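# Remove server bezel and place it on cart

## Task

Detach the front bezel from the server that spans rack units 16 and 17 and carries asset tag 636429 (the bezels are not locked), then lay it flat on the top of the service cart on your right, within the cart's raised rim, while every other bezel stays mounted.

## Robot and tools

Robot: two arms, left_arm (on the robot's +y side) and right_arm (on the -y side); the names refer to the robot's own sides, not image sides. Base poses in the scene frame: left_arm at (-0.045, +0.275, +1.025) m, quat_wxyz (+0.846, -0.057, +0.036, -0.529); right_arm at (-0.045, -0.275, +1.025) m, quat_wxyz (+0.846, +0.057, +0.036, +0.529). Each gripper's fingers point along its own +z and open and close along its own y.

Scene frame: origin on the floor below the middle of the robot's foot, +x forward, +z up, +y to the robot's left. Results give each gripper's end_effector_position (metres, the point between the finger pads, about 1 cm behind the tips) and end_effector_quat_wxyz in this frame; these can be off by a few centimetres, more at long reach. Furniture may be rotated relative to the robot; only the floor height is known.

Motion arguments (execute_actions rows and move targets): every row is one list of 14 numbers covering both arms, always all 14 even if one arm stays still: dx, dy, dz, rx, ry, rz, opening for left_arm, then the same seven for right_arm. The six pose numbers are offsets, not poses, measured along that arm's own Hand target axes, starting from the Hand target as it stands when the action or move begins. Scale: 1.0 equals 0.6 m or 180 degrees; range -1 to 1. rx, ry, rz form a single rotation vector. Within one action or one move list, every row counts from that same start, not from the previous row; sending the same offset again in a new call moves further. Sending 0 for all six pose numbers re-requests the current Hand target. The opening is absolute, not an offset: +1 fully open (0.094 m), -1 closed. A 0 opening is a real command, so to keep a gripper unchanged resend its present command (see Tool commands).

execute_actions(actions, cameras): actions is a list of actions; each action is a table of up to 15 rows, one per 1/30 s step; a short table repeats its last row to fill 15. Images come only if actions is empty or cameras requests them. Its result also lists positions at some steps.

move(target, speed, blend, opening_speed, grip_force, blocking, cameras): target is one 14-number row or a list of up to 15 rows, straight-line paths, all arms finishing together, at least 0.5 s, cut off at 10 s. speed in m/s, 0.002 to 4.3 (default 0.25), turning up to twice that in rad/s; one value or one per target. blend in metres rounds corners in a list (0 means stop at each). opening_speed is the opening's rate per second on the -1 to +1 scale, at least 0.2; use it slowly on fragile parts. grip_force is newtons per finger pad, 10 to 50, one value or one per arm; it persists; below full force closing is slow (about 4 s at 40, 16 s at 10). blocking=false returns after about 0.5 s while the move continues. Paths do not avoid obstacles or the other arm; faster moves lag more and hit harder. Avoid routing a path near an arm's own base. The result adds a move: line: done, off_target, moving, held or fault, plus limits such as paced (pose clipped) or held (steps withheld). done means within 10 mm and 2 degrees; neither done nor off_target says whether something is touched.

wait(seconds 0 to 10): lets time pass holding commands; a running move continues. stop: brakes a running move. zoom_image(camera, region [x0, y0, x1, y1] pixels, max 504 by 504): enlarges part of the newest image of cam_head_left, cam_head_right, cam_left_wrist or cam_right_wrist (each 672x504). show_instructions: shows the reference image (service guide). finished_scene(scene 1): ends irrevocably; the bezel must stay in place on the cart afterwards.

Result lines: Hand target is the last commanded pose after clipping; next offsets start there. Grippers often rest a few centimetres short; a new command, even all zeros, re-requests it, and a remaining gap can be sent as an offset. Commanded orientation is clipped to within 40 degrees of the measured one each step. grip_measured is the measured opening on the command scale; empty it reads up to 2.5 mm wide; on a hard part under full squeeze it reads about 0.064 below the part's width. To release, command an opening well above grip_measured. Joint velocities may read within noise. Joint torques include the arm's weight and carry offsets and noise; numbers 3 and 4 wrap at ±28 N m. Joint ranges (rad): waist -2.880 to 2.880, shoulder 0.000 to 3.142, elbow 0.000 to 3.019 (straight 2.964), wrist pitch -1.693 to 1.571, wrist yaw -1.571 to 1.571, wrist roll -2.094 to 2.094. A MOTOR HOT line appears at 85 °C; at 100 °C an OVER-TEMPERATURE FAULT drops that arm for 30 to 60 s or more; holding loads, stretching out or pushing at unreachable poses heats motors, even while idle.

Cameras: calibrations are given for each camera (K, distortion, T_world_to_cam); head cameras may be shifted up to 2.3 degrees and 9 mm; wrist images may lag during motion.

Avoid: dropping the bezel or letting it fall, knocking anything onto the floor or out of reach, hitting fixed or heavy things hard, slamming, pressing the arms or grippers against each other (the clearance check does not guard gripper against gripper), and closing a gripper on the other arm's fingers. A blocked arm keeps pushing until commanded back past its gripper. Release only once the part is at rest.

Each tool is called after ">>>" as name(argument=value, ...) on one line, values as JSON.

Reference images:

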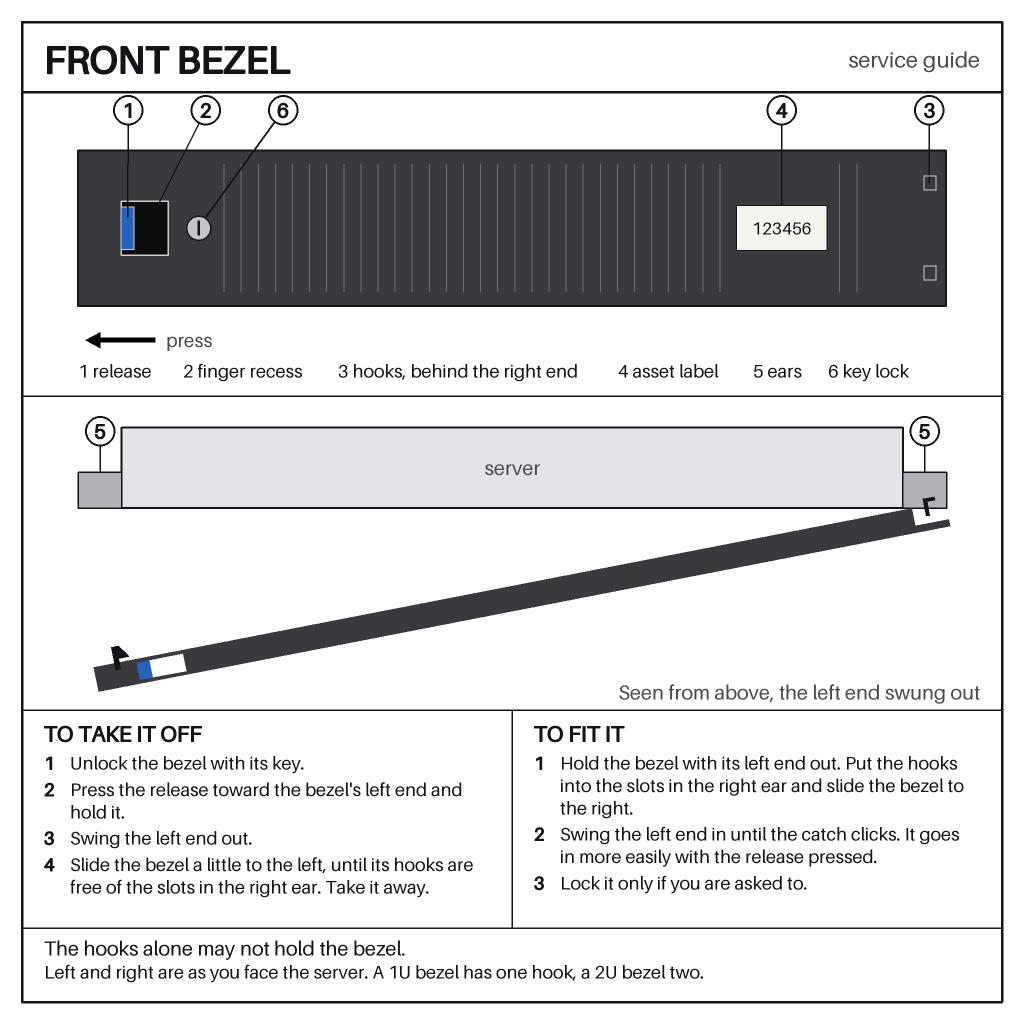

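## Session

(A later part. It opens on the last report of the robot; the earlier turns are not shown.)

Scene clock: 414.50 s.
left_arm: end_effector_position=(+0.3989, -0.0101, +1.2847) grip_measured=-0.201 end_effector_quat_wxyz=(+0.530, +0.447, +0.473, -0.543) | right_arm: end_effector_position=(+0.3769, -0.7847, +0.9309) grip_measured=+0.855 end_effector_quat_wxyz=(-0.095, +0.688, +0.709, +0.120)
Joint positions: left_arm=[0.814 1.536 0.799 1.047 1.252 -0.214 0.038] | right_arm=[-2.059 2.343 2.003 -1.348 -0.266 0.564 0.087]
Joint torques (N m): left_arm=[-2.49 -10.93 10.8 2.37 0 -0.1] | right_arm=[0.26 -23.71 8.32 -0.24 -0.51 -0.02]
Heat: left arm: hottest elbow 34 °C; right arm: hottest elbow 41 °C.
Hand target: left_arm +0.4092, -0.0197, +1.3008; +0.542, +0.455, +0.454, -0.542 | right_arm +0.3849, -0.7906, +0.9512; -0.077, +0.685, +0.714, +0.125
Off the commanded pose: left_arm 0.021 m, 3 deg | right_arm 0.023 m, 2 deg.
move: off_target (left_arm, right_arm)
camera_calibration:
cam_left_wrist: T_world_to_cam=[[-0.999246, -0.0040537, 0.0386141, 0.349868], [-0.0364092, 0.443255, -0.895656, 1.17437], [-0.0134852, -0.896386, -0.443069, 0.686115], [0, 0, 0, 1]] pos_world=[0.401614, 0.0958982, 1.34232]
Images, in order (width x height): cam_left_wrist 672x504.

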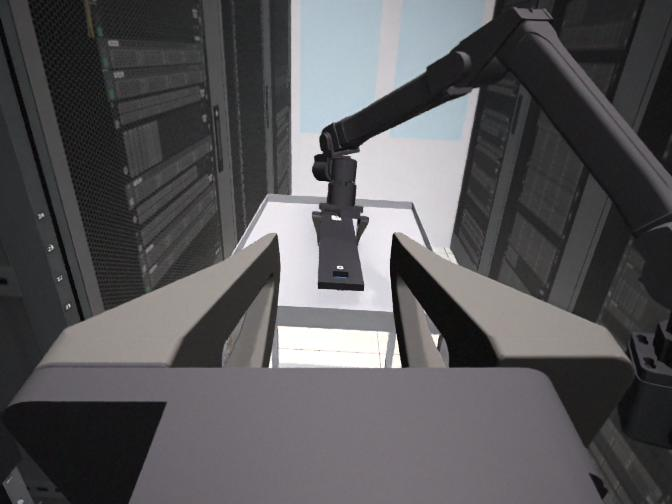

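>>> move(target=[0,0,0,0,0,0,-0.2,0.0,0,0.012,0.0,0,0,0.6], speed=0.04, cameras=["cam_left_wrist"])

>>> zoom_image(camera="cam_left_wrist", region=[290, 180, 390, 300])

>>> move(target=[0,0,0,0,0,0,-0.2,0.0,0,0.012,0.0,0,0,0.6], speed=0.04, cameras=["cam_left_wrist"])

>>> zoom_image(camera="cam_left_wrist", region=[290, 180, 390, 300])

Scene clock: 417.40 s.
left_arm: end_effector_position=(+0.3989, -0.0101, +1.2847) grip_measured=-0.201 end_effector_quat_wxyz=(+0.530, +0.447, +0.473, -0.543) | right_arm: end_effector_position=(+0.3770, -0.7852, +0.9279) grip_measured=+0.855 end_effector_quat_wxyz=(-0.092, +0.688, +0.710, +0.120)
Joint positions: left_arm=[0.814 1.536 0.799 1.047 1.252 -0.214 0.038] | right_arm=[-2.059 2.343 1.995 -1.333 -0.266 0.564 0.087]
Joint torques (N m): left_arm=[-2.49 -10.93 10.8 2.37 -0.01 -0.1] | right_arm=[0.03 -22.83 8.21 -0.14 -0.5 0.05]
Heat: left arm: hottest elbow 34 °C; right arm: hottest elbow 41 °C.
Hand target: left_arm +0.4092, -0.0197, +1.3008; +0.542, +0.455, +0.454, -0.542 | right_arm +0.3853, -0.7886, +0.9443; -0.077, +0.685, +0.714, +0.125
Off the commanded pose: left_arm 0.021 m, 3 deg | right_arm 0.019 m, 2 deg.
move: off_target (left_arm, right_arm)
camera_calibration:
cam_left_wrist: T_world_to_cam=[[-0.999246, -0.0040537, 0.0386141, 0.349868], [-0.0364092, 0.443255, -0.895656, 1.17437], [-0.0134852, -0.896386, -0.443069, 0.686115], [0, 0, 0, 1]] pos_world=[0.401614, 0.0958982, 1.34232]
Images, in order (width x height): cam_left_wrist 672x504.

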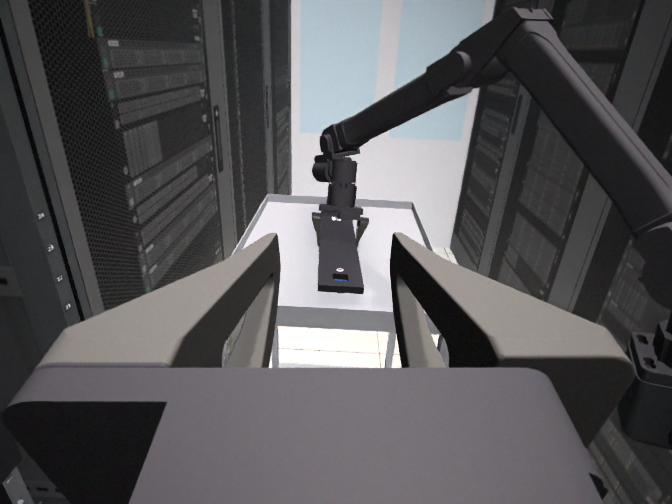

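Scaled by 4.200 from the camera's 672x504 image, which has a finer 960x720 frame.

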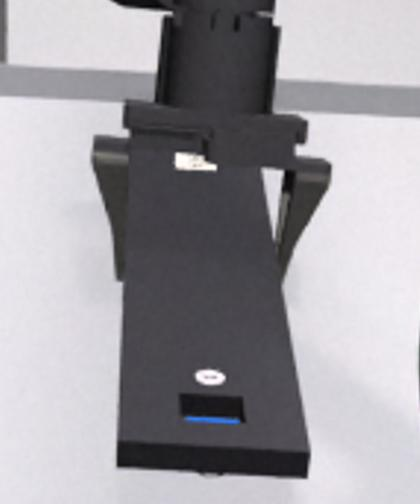

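Scene clock: 418.40 s.
left_arm: end_effector_position=(+0.3989, -0.0101, +1.2847) grip_measured=-0.201 end_effector_quat_wxyz=(+0.530, +0.447, +0.473, -0.543) | right_arm: end_effector_position=(+0.3769, -0.7854, +0.9249) grip_measured=+0.855 end_effector_quat_wxyz=(-0.089, +0.688, +0.710, +0.119)
Joint positions: left_arm=[0.814 1.536 0.799 1.047 1.252 -0.214 0.038] | right_arm=[-2.059 2.343 1.988 -1.319 -0.266 0.564 0.087]
Joint torques (N m): left_arm=[-2.49 -10.87 10.81 2.36 -0.01 -0.1] | right_arm=[0.38 -22.71 8.06 -0.06 -0.54 0.06]
Heat: left arm: hottest elbow 34 °C; right arm: hottest elbow 41 °C.
Hand target: left_arm +0.4092, -0.0197, +1.3008; +0.542, +0.455, +0.454, -0.542 | right_arm +0.3858, -0.7866, +0.9374; -0.077, +0.685, +0.714, +0.125
Off the commanded pose: left_arm 0.021 m, 3 deg | right_arm 0.015 m, 2 deg.
move: off_target (left_arm, right_arm)
camera_calibration:
cam_left_wrist: T_world_to_cam=[[-0.999246, -0.0040537, 0.0386141, 0.349868], [-0.0364092, 0.443255, -0.895656, 1.17437], [-0.0134852, -0.896386, -0.443069, 0.686115], [0, 0, 0, 1]] pos_world=[0.401614, 0.0958982, 1.34232]
Images, in order (width x height): cam_left_wrist 672x504.

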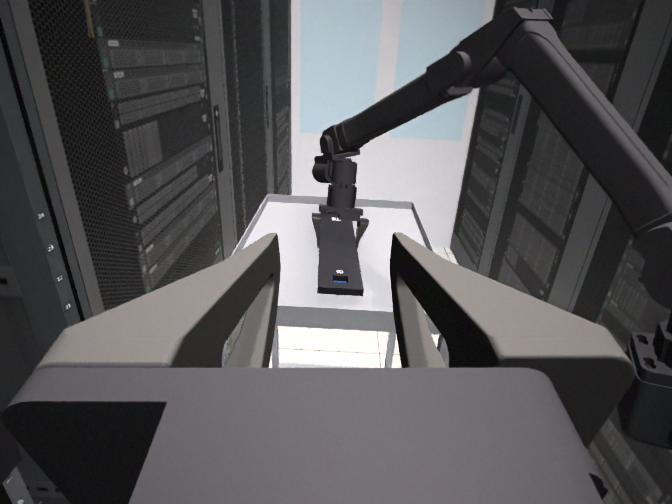

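Scaled by 4.200 from the camera's 672x504 image, which has a finer 960x720 frame.

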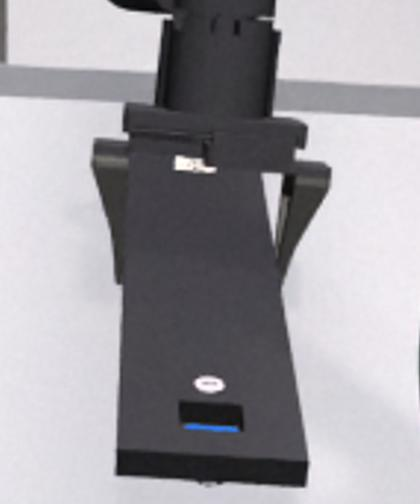

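>>> move(target=[0,0,0,0,0,0,-0.2,0.0,0,0.015,0.0,0.008,0,0.6], speed=0.04, cameras=["cam_left_wrist"])

>>> zoom_image(camera="cam_left_wrist", region=[290, 180, 390, 300])

>>> move(target=[0,0,0,0,0,0,-0.2,0.0,0,0.015,0.0,0,0,0.6], speed=0.04, cameras=["cam_left_wrist"])

>>> zoom_image(camera="cam_left_wrist", region=[290, 180, 390, 300])

Scene clock: 422.73 s.
left_arm: end_effector_position=(+0.3989, -0.0101, +1.2847) grip_measured=-0.201 end_effector_quat_wxyz=(+0.530, +0.447, +0.473, -0.543) | right_arm: end_effector_position=(+0.3773, -0.7850, +0.9246) grip_measured=+0.855 end_effector_quat_wxyz=(-0.089, +0.688, +0.710, +0.121)
Joint positions: left_arm=[0.814 1.536 0.799 1.047 1.252 -0.214 0.038] | right_arm=[-2.059 2.344 1.989 -1.321 -0.269 0.564 0.087]
Joint torques (N m): left_arm=[-2.43 -10.93 10.81 2.37 -0.01 -0.09] | right_arm=[-0.03 -21.01 9.31 -0.55 -0.91 0.04]
Heat: left arm: hottest elbow 35 °C; right arm: hottest elbow 40 °C.
Hand target: left_arm +0.4092, -0.0197, +1.3008; +0.542, +0.455, +0.454, -0.542 | right_arm +0.3863, -0.7840, +0.9288; -0.086, +0.683, +0.713, +0.133
Off the commanded pose: left_arm 0.021 m, 3 deg | right_arm 0.010 m, 2 deg.
move: off_target (left_arm)
camera_calibration:
cam_left_wrist: T_world_to_cam=[[-0.999246, -0.0040537, 0.0386141, 0.349868], [-0.0364092, 0.443255, -0.895656, 1.17437], [-0.0134852, -0.896386, -0.443069, 0.686115], [0, 0, 0, 1]] pos_world=[0.401614, 0.0958982, 1.34232]
Images, in order (width x height): cam_left_wrist 672x504.

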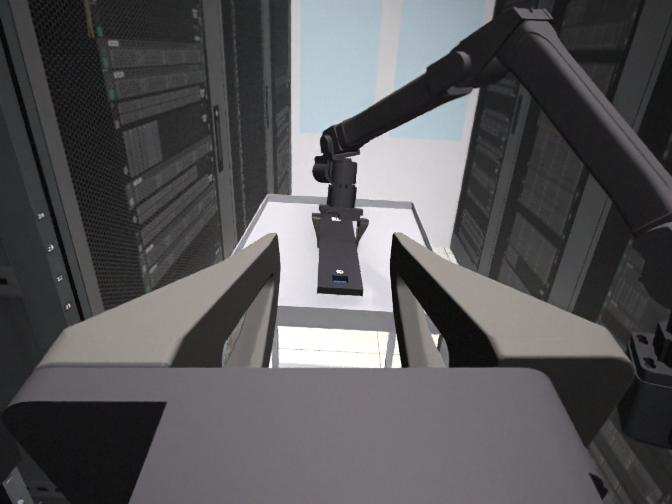

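Scaled by 4.200 from the camera's 672x504 image, which has a finer 960x720 frame.

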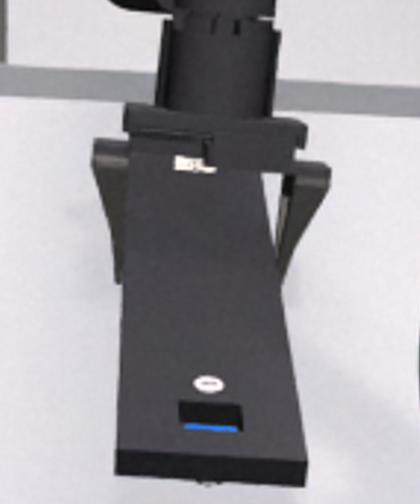

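Scene clock: 423.73 s.
left_arm: end_effector_position=(+0.3989, -0.0101, +1.2847) grip_measured=-0.201 end_effector_quat_wxyz=(+0.530, +0.447, +0.473, -0.543) | right_arm: end_effector_position=(+0.3773, -0.7850, +0.9246) grip_measured=+0.855 end_effector_quat_wxyz=(-0.089, +0.688, +0.710, +0.121)
Joint positions: left_arm=[0.814 1.536 0.799 1.047 1.252 -0.214 0.038] | right_arm=[-2.059 2.344 1.989 -1.321 -0.269 0.564 0.087]
Joint torques (N m): left_arm=[-2.49 -10.93 10.81 2.37 -0.01 -0.1] | right_arm=[0.62 -20.72 8.32 0.16 -0.93 0.04]
Heat: left arm: hottest elbow 35 °C; right arm: hottest elbow 40 °C.
Hand target: left_arm +0.4092, -0.0197, +1.3008; +0.542, +0.455, +0.454, -0.542 | right_arm +0.3869, -0.7813, +0.9202; -0.086, +0.683, +0.713, +0.133
Off the commanded pose: left_arm 0.021 m, 3 deg | right_arm 0.011 m, 2 deg.
move: off_target (left_arm, right_arm)
camera_calibration:
cam_left_wrist: T_world_to_cam=[[-0.999246, -0.0040537, 0.0386141, 0.349868], [-0.0364092, 0.443255, -0.895656, 1.17437], [-0.0134852, -0.896386, -0.443069, 0.686115], [0, 0, 0, 1]] pos_world=[0.401614, 0.0958982, 1.34232]
Images, in order (width x height): cam_left_wrist 672x504.

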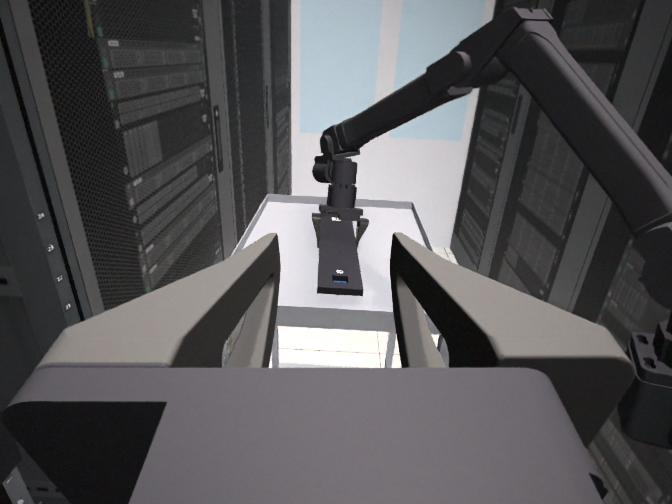

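Scaled by 4.200 from the camera's 672x504 image, which has a finer 960x720 frame.

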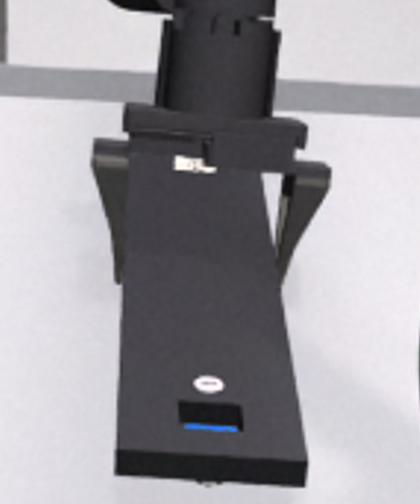

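>>> move(target=[0,0,0,0,0,0,-0.2,0.0,0,-0.024,0.0,0,0,0.6], speed=0.04, cameras=[])

>>> move(target=[0,0,0,0,0,0,-0.2,0.0,0,0,0.0,0,0,1.0], speed=0.04, opening_speed=0.2, cameras=["cam_left_wrist","cam_right_wrist"])

>>> zoom_image(camera="cam_left_wrist", region=[290, 180, 390, 300])

Scene clock: 429.83 s.
left_arm: end_effector_position=(+0.3989, -0.0101, +1.2847) grip_measured=-0.201 end_effector_quat_wxyz=(+0.530, +0.447, +0.473, -0.543) | right_arm: end_effector_position=(+0.3773, -0.7850, +0.9246) grip_measured=+0.855 end_effector_quat_wxyz=(-0.089, +0.688, +0.710, +0.121)
Joint positions: left_arm=[0.814 1.536 0.799 1.047 1.252 -0.214 0.038] | right_arm=[-2.059 2.344 1.989 -1.321 -0.269 0.564 0.087]
Joint torques (N m): left_arm=[-2.49 -10.93 10.81 2.37 -0.01 -0.1] | right_arm=[0.09 -21.25 9.85 -1.01 -0.9 -0.04]
Heat: left arm: hottest elbow 35 °C; right arm: hottest elbow 40 °C.
Hand target: left_arm +0.4092, -0.0197, +1.3008; +0.542, +0.455, +0.454, -0.542 | right_arm +0.3860, -0.7857, +0.9339; -0.086, +0.683, +0.713, +0.133
Off the commanded pose: left_arm 0.021 m, 3 deg | right_arm 0.013 m, 2 deg.
move: off_target (left_arm, right_arm)
No camera images: "cameras" was empty.

Scene clock: 432.33 s.
left_arm: end_effector_position=(+0.3989, -0.0101, +1.2847) grip_measured=-0.201 end_effector_quat_wxyz=(+0.530, +0.447, +0.473, -0.543) | right_arm: end_effector_position=(+0.3787, -0.7816, +0.9258) grip_measured=+0.997 end_effector_quat_wxyz=(-0.091, +0.686, +0.710, +0.131)
Joint positions: left_arm=[0.814 1.536 0.799 1.047 1.252 -0.214 0.038] | right_arm=[-2.059 2.344 1.989 -1.33 -0.287 0.556 0.094]
Joint torques (N m): left_arm=[-2.49 -10.93 10.81 2.36 -0.01 -0.1] | right_arm=[-0.03 -20.84 9.84 -0.75 -0.25 -0.01]
Heat: left arm: hottest elbow 35 °C; right arm: hottest shoulder 40 °C.
Hand target: left_arm +0.4092, -0.0197, +1.3008; +0.542, +0.455, +0.454, -0.542 | right_arm +0.3860, -0.7857, +0.9339; -0.086, +0.683, +0.713, +0.133
Off the commanded pose: left_arm 0.021 m, 3 deg | right_arm 0.012 m, 1 deg.
move: off_target (left_arm, right_arm)
camera_calibration:
cam_left_wrist: T_world_to_cam=[[-0.999246, -0.0040537, 0.0386141, 0.349868], [-0.0364092, 0.443255, -0.895656, 1.17437], [-0.0134852, -0.896386, -0.443069, 0.686115], [0, 0, 0, 1]] pos_world=[0.401614, 0.0958982, 1.34232]
cam_right_wrist: T_world_to_cam=[[-0.99727, -0.0273488, -0.0685966, 0.420894], [-0.0715515, 0.587673, 0.805929, -0.255879], [0.0182712, 0.808636, -0.588025, 1.29451], [0, 0, 0, 1]] pos_world=[0.377784, -0.884903, 0.996297]
Images, in order (width x height): cam_left_wrist 672x504, cam_right_wrist 672x504.

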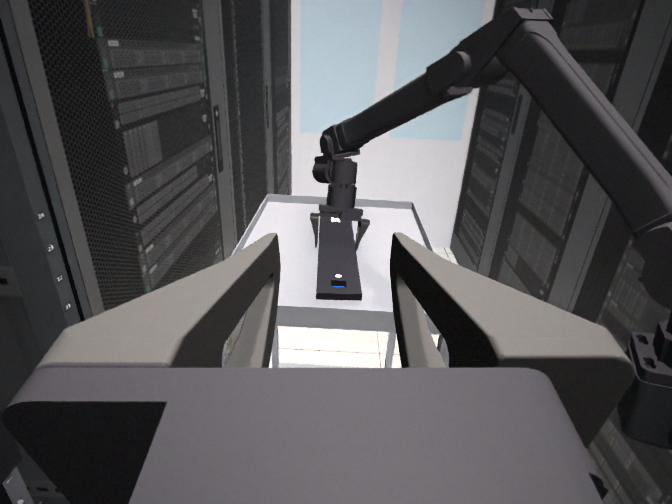

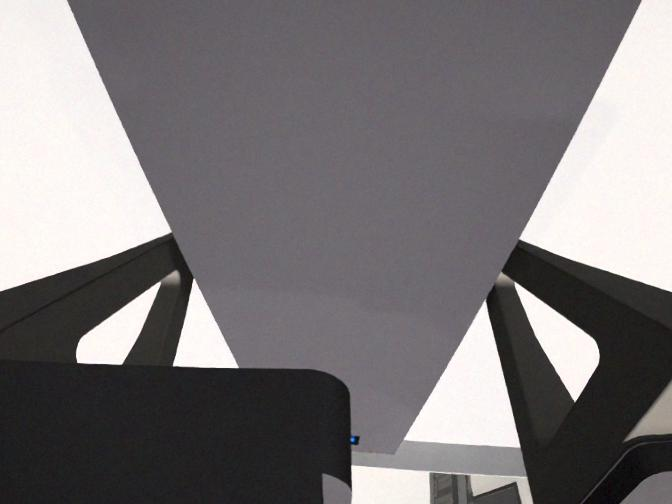

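Scaled by 4.200 from the camera's 672x504 image, which has a finer 960x720 frame.

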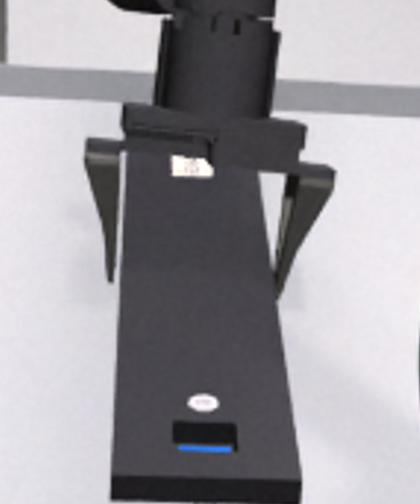

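>>> move(target=[0,0,0,0,0,0,-0.2,0.0155,-0.004,-0.048,0.0,0,0,1.0], speed=0.04, cameras=["cam_left_wrist","cam_right_wrist"])

>>> zoom_image(camera="cam_left_wrist", region=[290, 180, 390, 300])

Scene clock: 437.60 s.
left_arm: end_effector_position=(+0.3989, -0.0101, +1.2847) grip_measured=-0.201 end_effector_quat_wxyz=(+0.530, +0.447, +0.473, -0.543) | right_arm: end_effector_position=(+0.3749, -0.7751, +0.9299) grip_measured=+0.997 end_effector_quat_wxyz=(-0.107, +0.689, +0.704, +0.135)
Joint positions: left_arm=[0.814 1.536 0.799 1.047 1.252 -0.214 0.038] | right_arm=[-2.059 2.341 1.989 -1.365 -0.29 0.564 0.094]
Joint torques (N m): left_arm=[-2.43 -10.87 10.81 2.36 -0.01 -0.1] | right_arm=[-0.62 -24.18 9.37 -1.11 -0.14 -0.09]
Heat: left arm: hottest elbow 35 °C; right arm: hottest shoulder 40 °C.
Hand target: left_arm +0.4092, -0.0197, +1.3008; +0.542, +0.455, +0.454, -0.542 | right_arm +0.3814, -0.7857, +0.9639; -0.086, +0.683, +0.713, +0.133
Off the commanded pose: left_arm 0.021 m, 3 deg | right_arm 0.036 m, 3 deg.
move: off_target (left_arm, right_arm)
camera_calibration:
cam_left_wrist: T_world_to_cam=[[-0.999246, -0.0040537, 0.0386141, 0.349868], [-0.0364092, 0.443255, -0.895656, 1.17437], [-0.0134852, -0.896386, -0.443069, 0.686115], [0, 0, 0, 1]] pos_world=[0.401614, 0.0958982, 1.34232]
cam_right_wrist: T_world_to_cam=[[-0.998616, -0.015669, -0.0502137, 0.409959], [-0.0502672, 0.565491, 0.823221, -0.304539], [0.0154964, 0.824605, -0.565496, 1.28418], [0, 0, 0, 1]] pos_world=[0.374183, -0.880306, 0.997488]
Images, in order (width x height): cam_left_wrist 672x504, cam_right_wrist 672x504.

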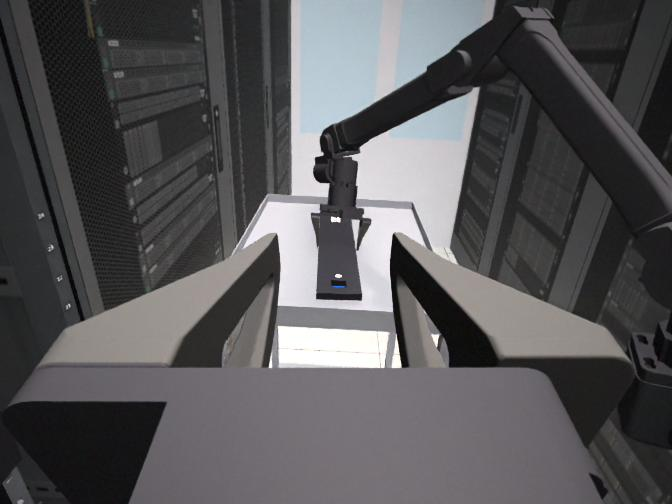

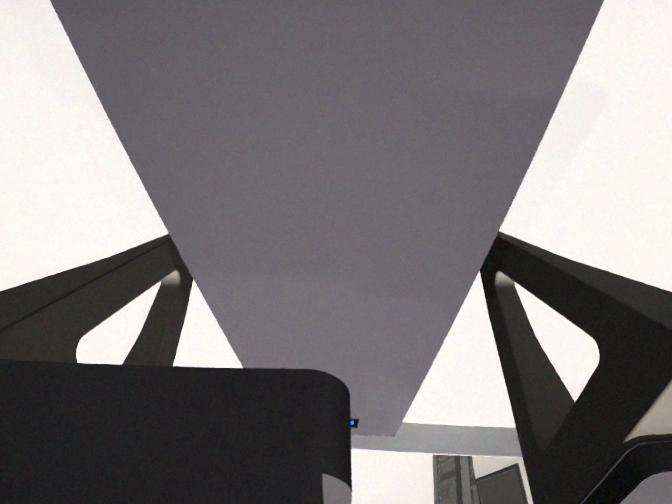

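Scaled by 4.200 from the camera's 672x504 image, which has a finer 960x720 frame.

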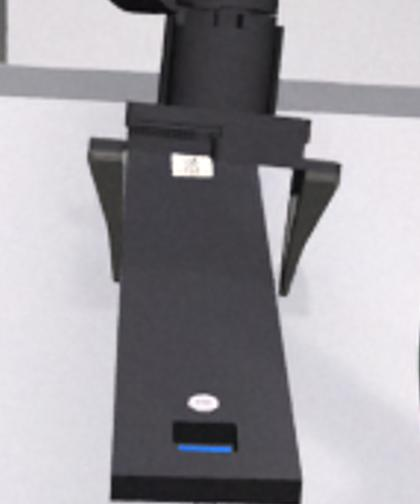

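>>> move(target=[0,0,0,0,0,0,-0.2,0.015,0.003,-0.048,0.0,0,0,1.0], speed=0.05, cameras=["cam_left_wrist"])

>>> zoom_image(camera="cam_left_wrist", region=[290, 180, 390, 300])

Scene clock: 440.33 s.
left_arm: end_effector_position=(+0.3989, -0.0101, +1.2847) grip_measured=-0.201 end_effector_quat_wxyz=(+0.530, +0.447, +0.473, -0.543) | right_arm: end_effector_position=(+0.3740, -0.7712, +0.9635) grip_measured=+0.997 end_effector_quat_wxyz=(-0.111, +0.687, +0.705, +0.134)
Joint positions: left_arm=[0.814 1.536 0.799 1.047 1.252 -0.214 0.038] | right_arm=[-2.059 2.292 1.989 -1.423 -0.287 0.559 0.094]
Joint torques (N m): left_arm=[-2.43 -10.93 10.81 2.37 -0.01 -0.1] | right_arm=[-0.85 -23.18 10.67 -0.66 -0.15 -0.06]
Heat: left arm: hottest elbow 35 °C; right arm: hottest shoulder 40 °C.
Hand target: left_arm +0.4092, -0.0197, +1.3008; +0.542, +0.455, +0.454, -0.542 | right_arm +0.3810, -0.7860, +0.9942; -0.086, +0.683, +0.713, +0.133
Off the commanded pose: left_arm 0.021 m, 3 deg | right_arm 0.035 m, 3 deg.
move: off_target (left_arm, right_arm)
camera_calibration:
cam_left_wrist: T_world_to_cam=[[-0.999246, -0.0040537, 0.0386141, 0.349868], [-0.0364092, 0.443255, -0.895656, 1.17437], [-0.0134852, -0.896386, -0.443069, 0.686115], [0, 0, 0, 1]] pos_world=[0.401614, 0.0958982, 1.34232]
Images, in order (width x height): cam_left_wrist 672x504.

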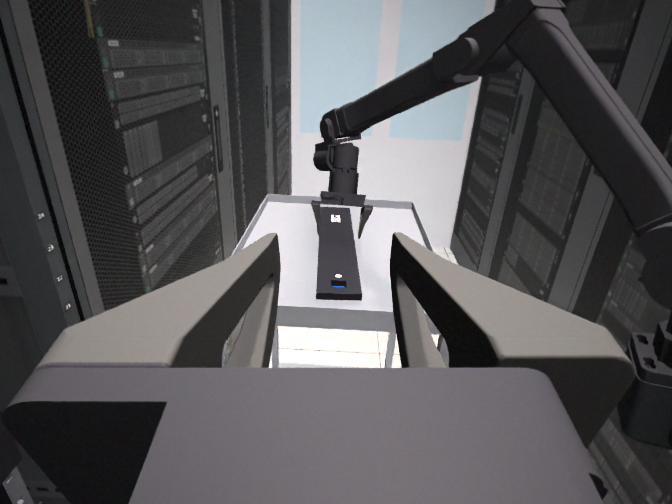

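Scaled by 4.200 from the camera's 672x504 image, which has a finer 960x720 frame.

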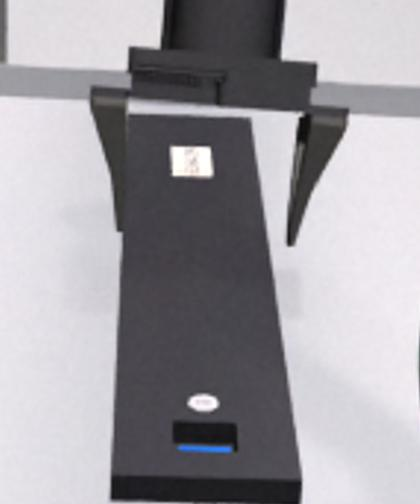

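>>> move(target=[0,0,0,0,0,0,-0.2,0.06,0.015,-0.19,0.0,0,0,1.0], speed=0.15, cameras=["cam_left_wrist","cam_head_left"])

>>> zoom_image(camera="cam_left_wrist", region=[220, 170, 450, 340])

Scene clock: 443.37 s.
left_arm: end_effector_position=(+0.3989, -0.0101, +1.2847) grip_measured=-0.201 end_effector_quat_wxyz=(+0.530, +0.447, +0.473, -0.543) | right_arm: end_effector_position=(+0.3775, -0.7699, +1.0821) grip_measured=+0.997 end_effector_quat_wxyz=(-0.117, +0.686, +0.706, +0.136)
Joint positions: left_arm=[0.814 1.536 0.799 1.047 1.252 -0.214 0.038] | right_arm=[-2.065 2.188 2.118 -1.67 -0.287 0.547 0.094]
Joint torques (N m): left_arm=[-2.43 -10.87 10.81 2.37 -0.01 -0.1] | right_arm=[-1.2 -22.48 13.01 -0.75 -0.11 -0.1]
Heat: left arm: hottest elbow 35 °C; right arm: hottest shoulder 40 °C.
Hand target: left_arm +0.4092, -0.0197, +1.3008; +0.542, +0.455, +0.454, -0.542 | right_arm +0.3813, -0.7865, +1.1140; -0.086, +0.683, +0.713, +0.133
Off the commanded pose: left_arm 0.021 m, 3 deg | right_arm 0.036 m, 4 deg.
move: off_target (left_arm, right_arm)
camera_calibration:
cam_left_wrist: T_world_to_cam=[[-0.999246, -0.0040537, 0.0386141, 0.349868], [-0.0364092, 0.443255, -0.895656, 1.17437], [-0.0134852, -0.896386, -0.443069, 0.686115], [0, 0, 0, 1]] pos_world=[0.401614, 0.0958982, 1.34232]
Images, in order (width x height): cam_head_left 672x504, cam_left_wrist 672x504.

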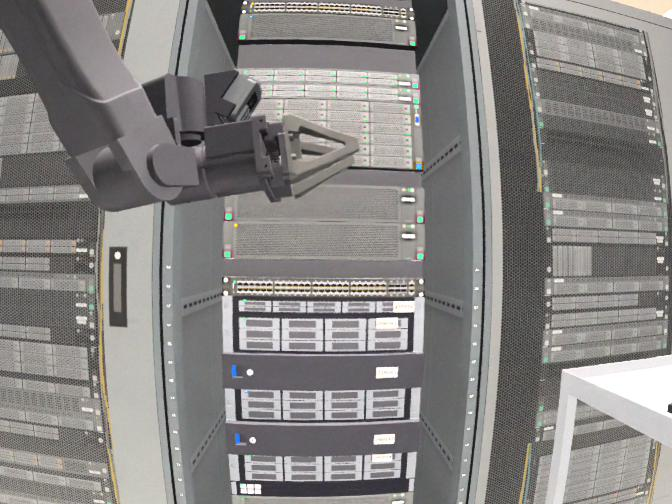

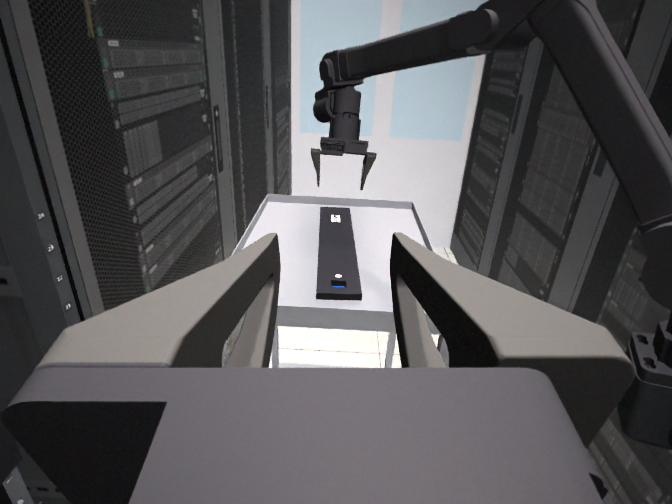

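Scaled by 2.191 from the camera's 672x504 image, which has a finer 960x720 frame.

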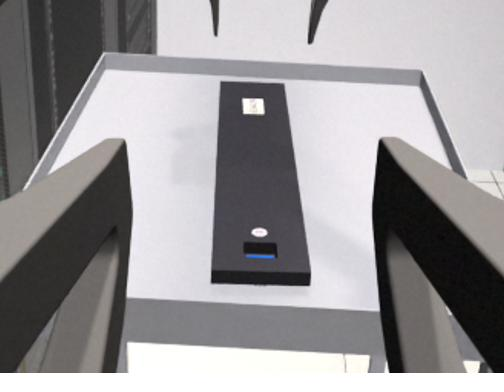

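The bezel lies flat on the cart, inside the rim, and both grippers are clear of it.

>>> finished_scene()

The scene is finished: the task was done.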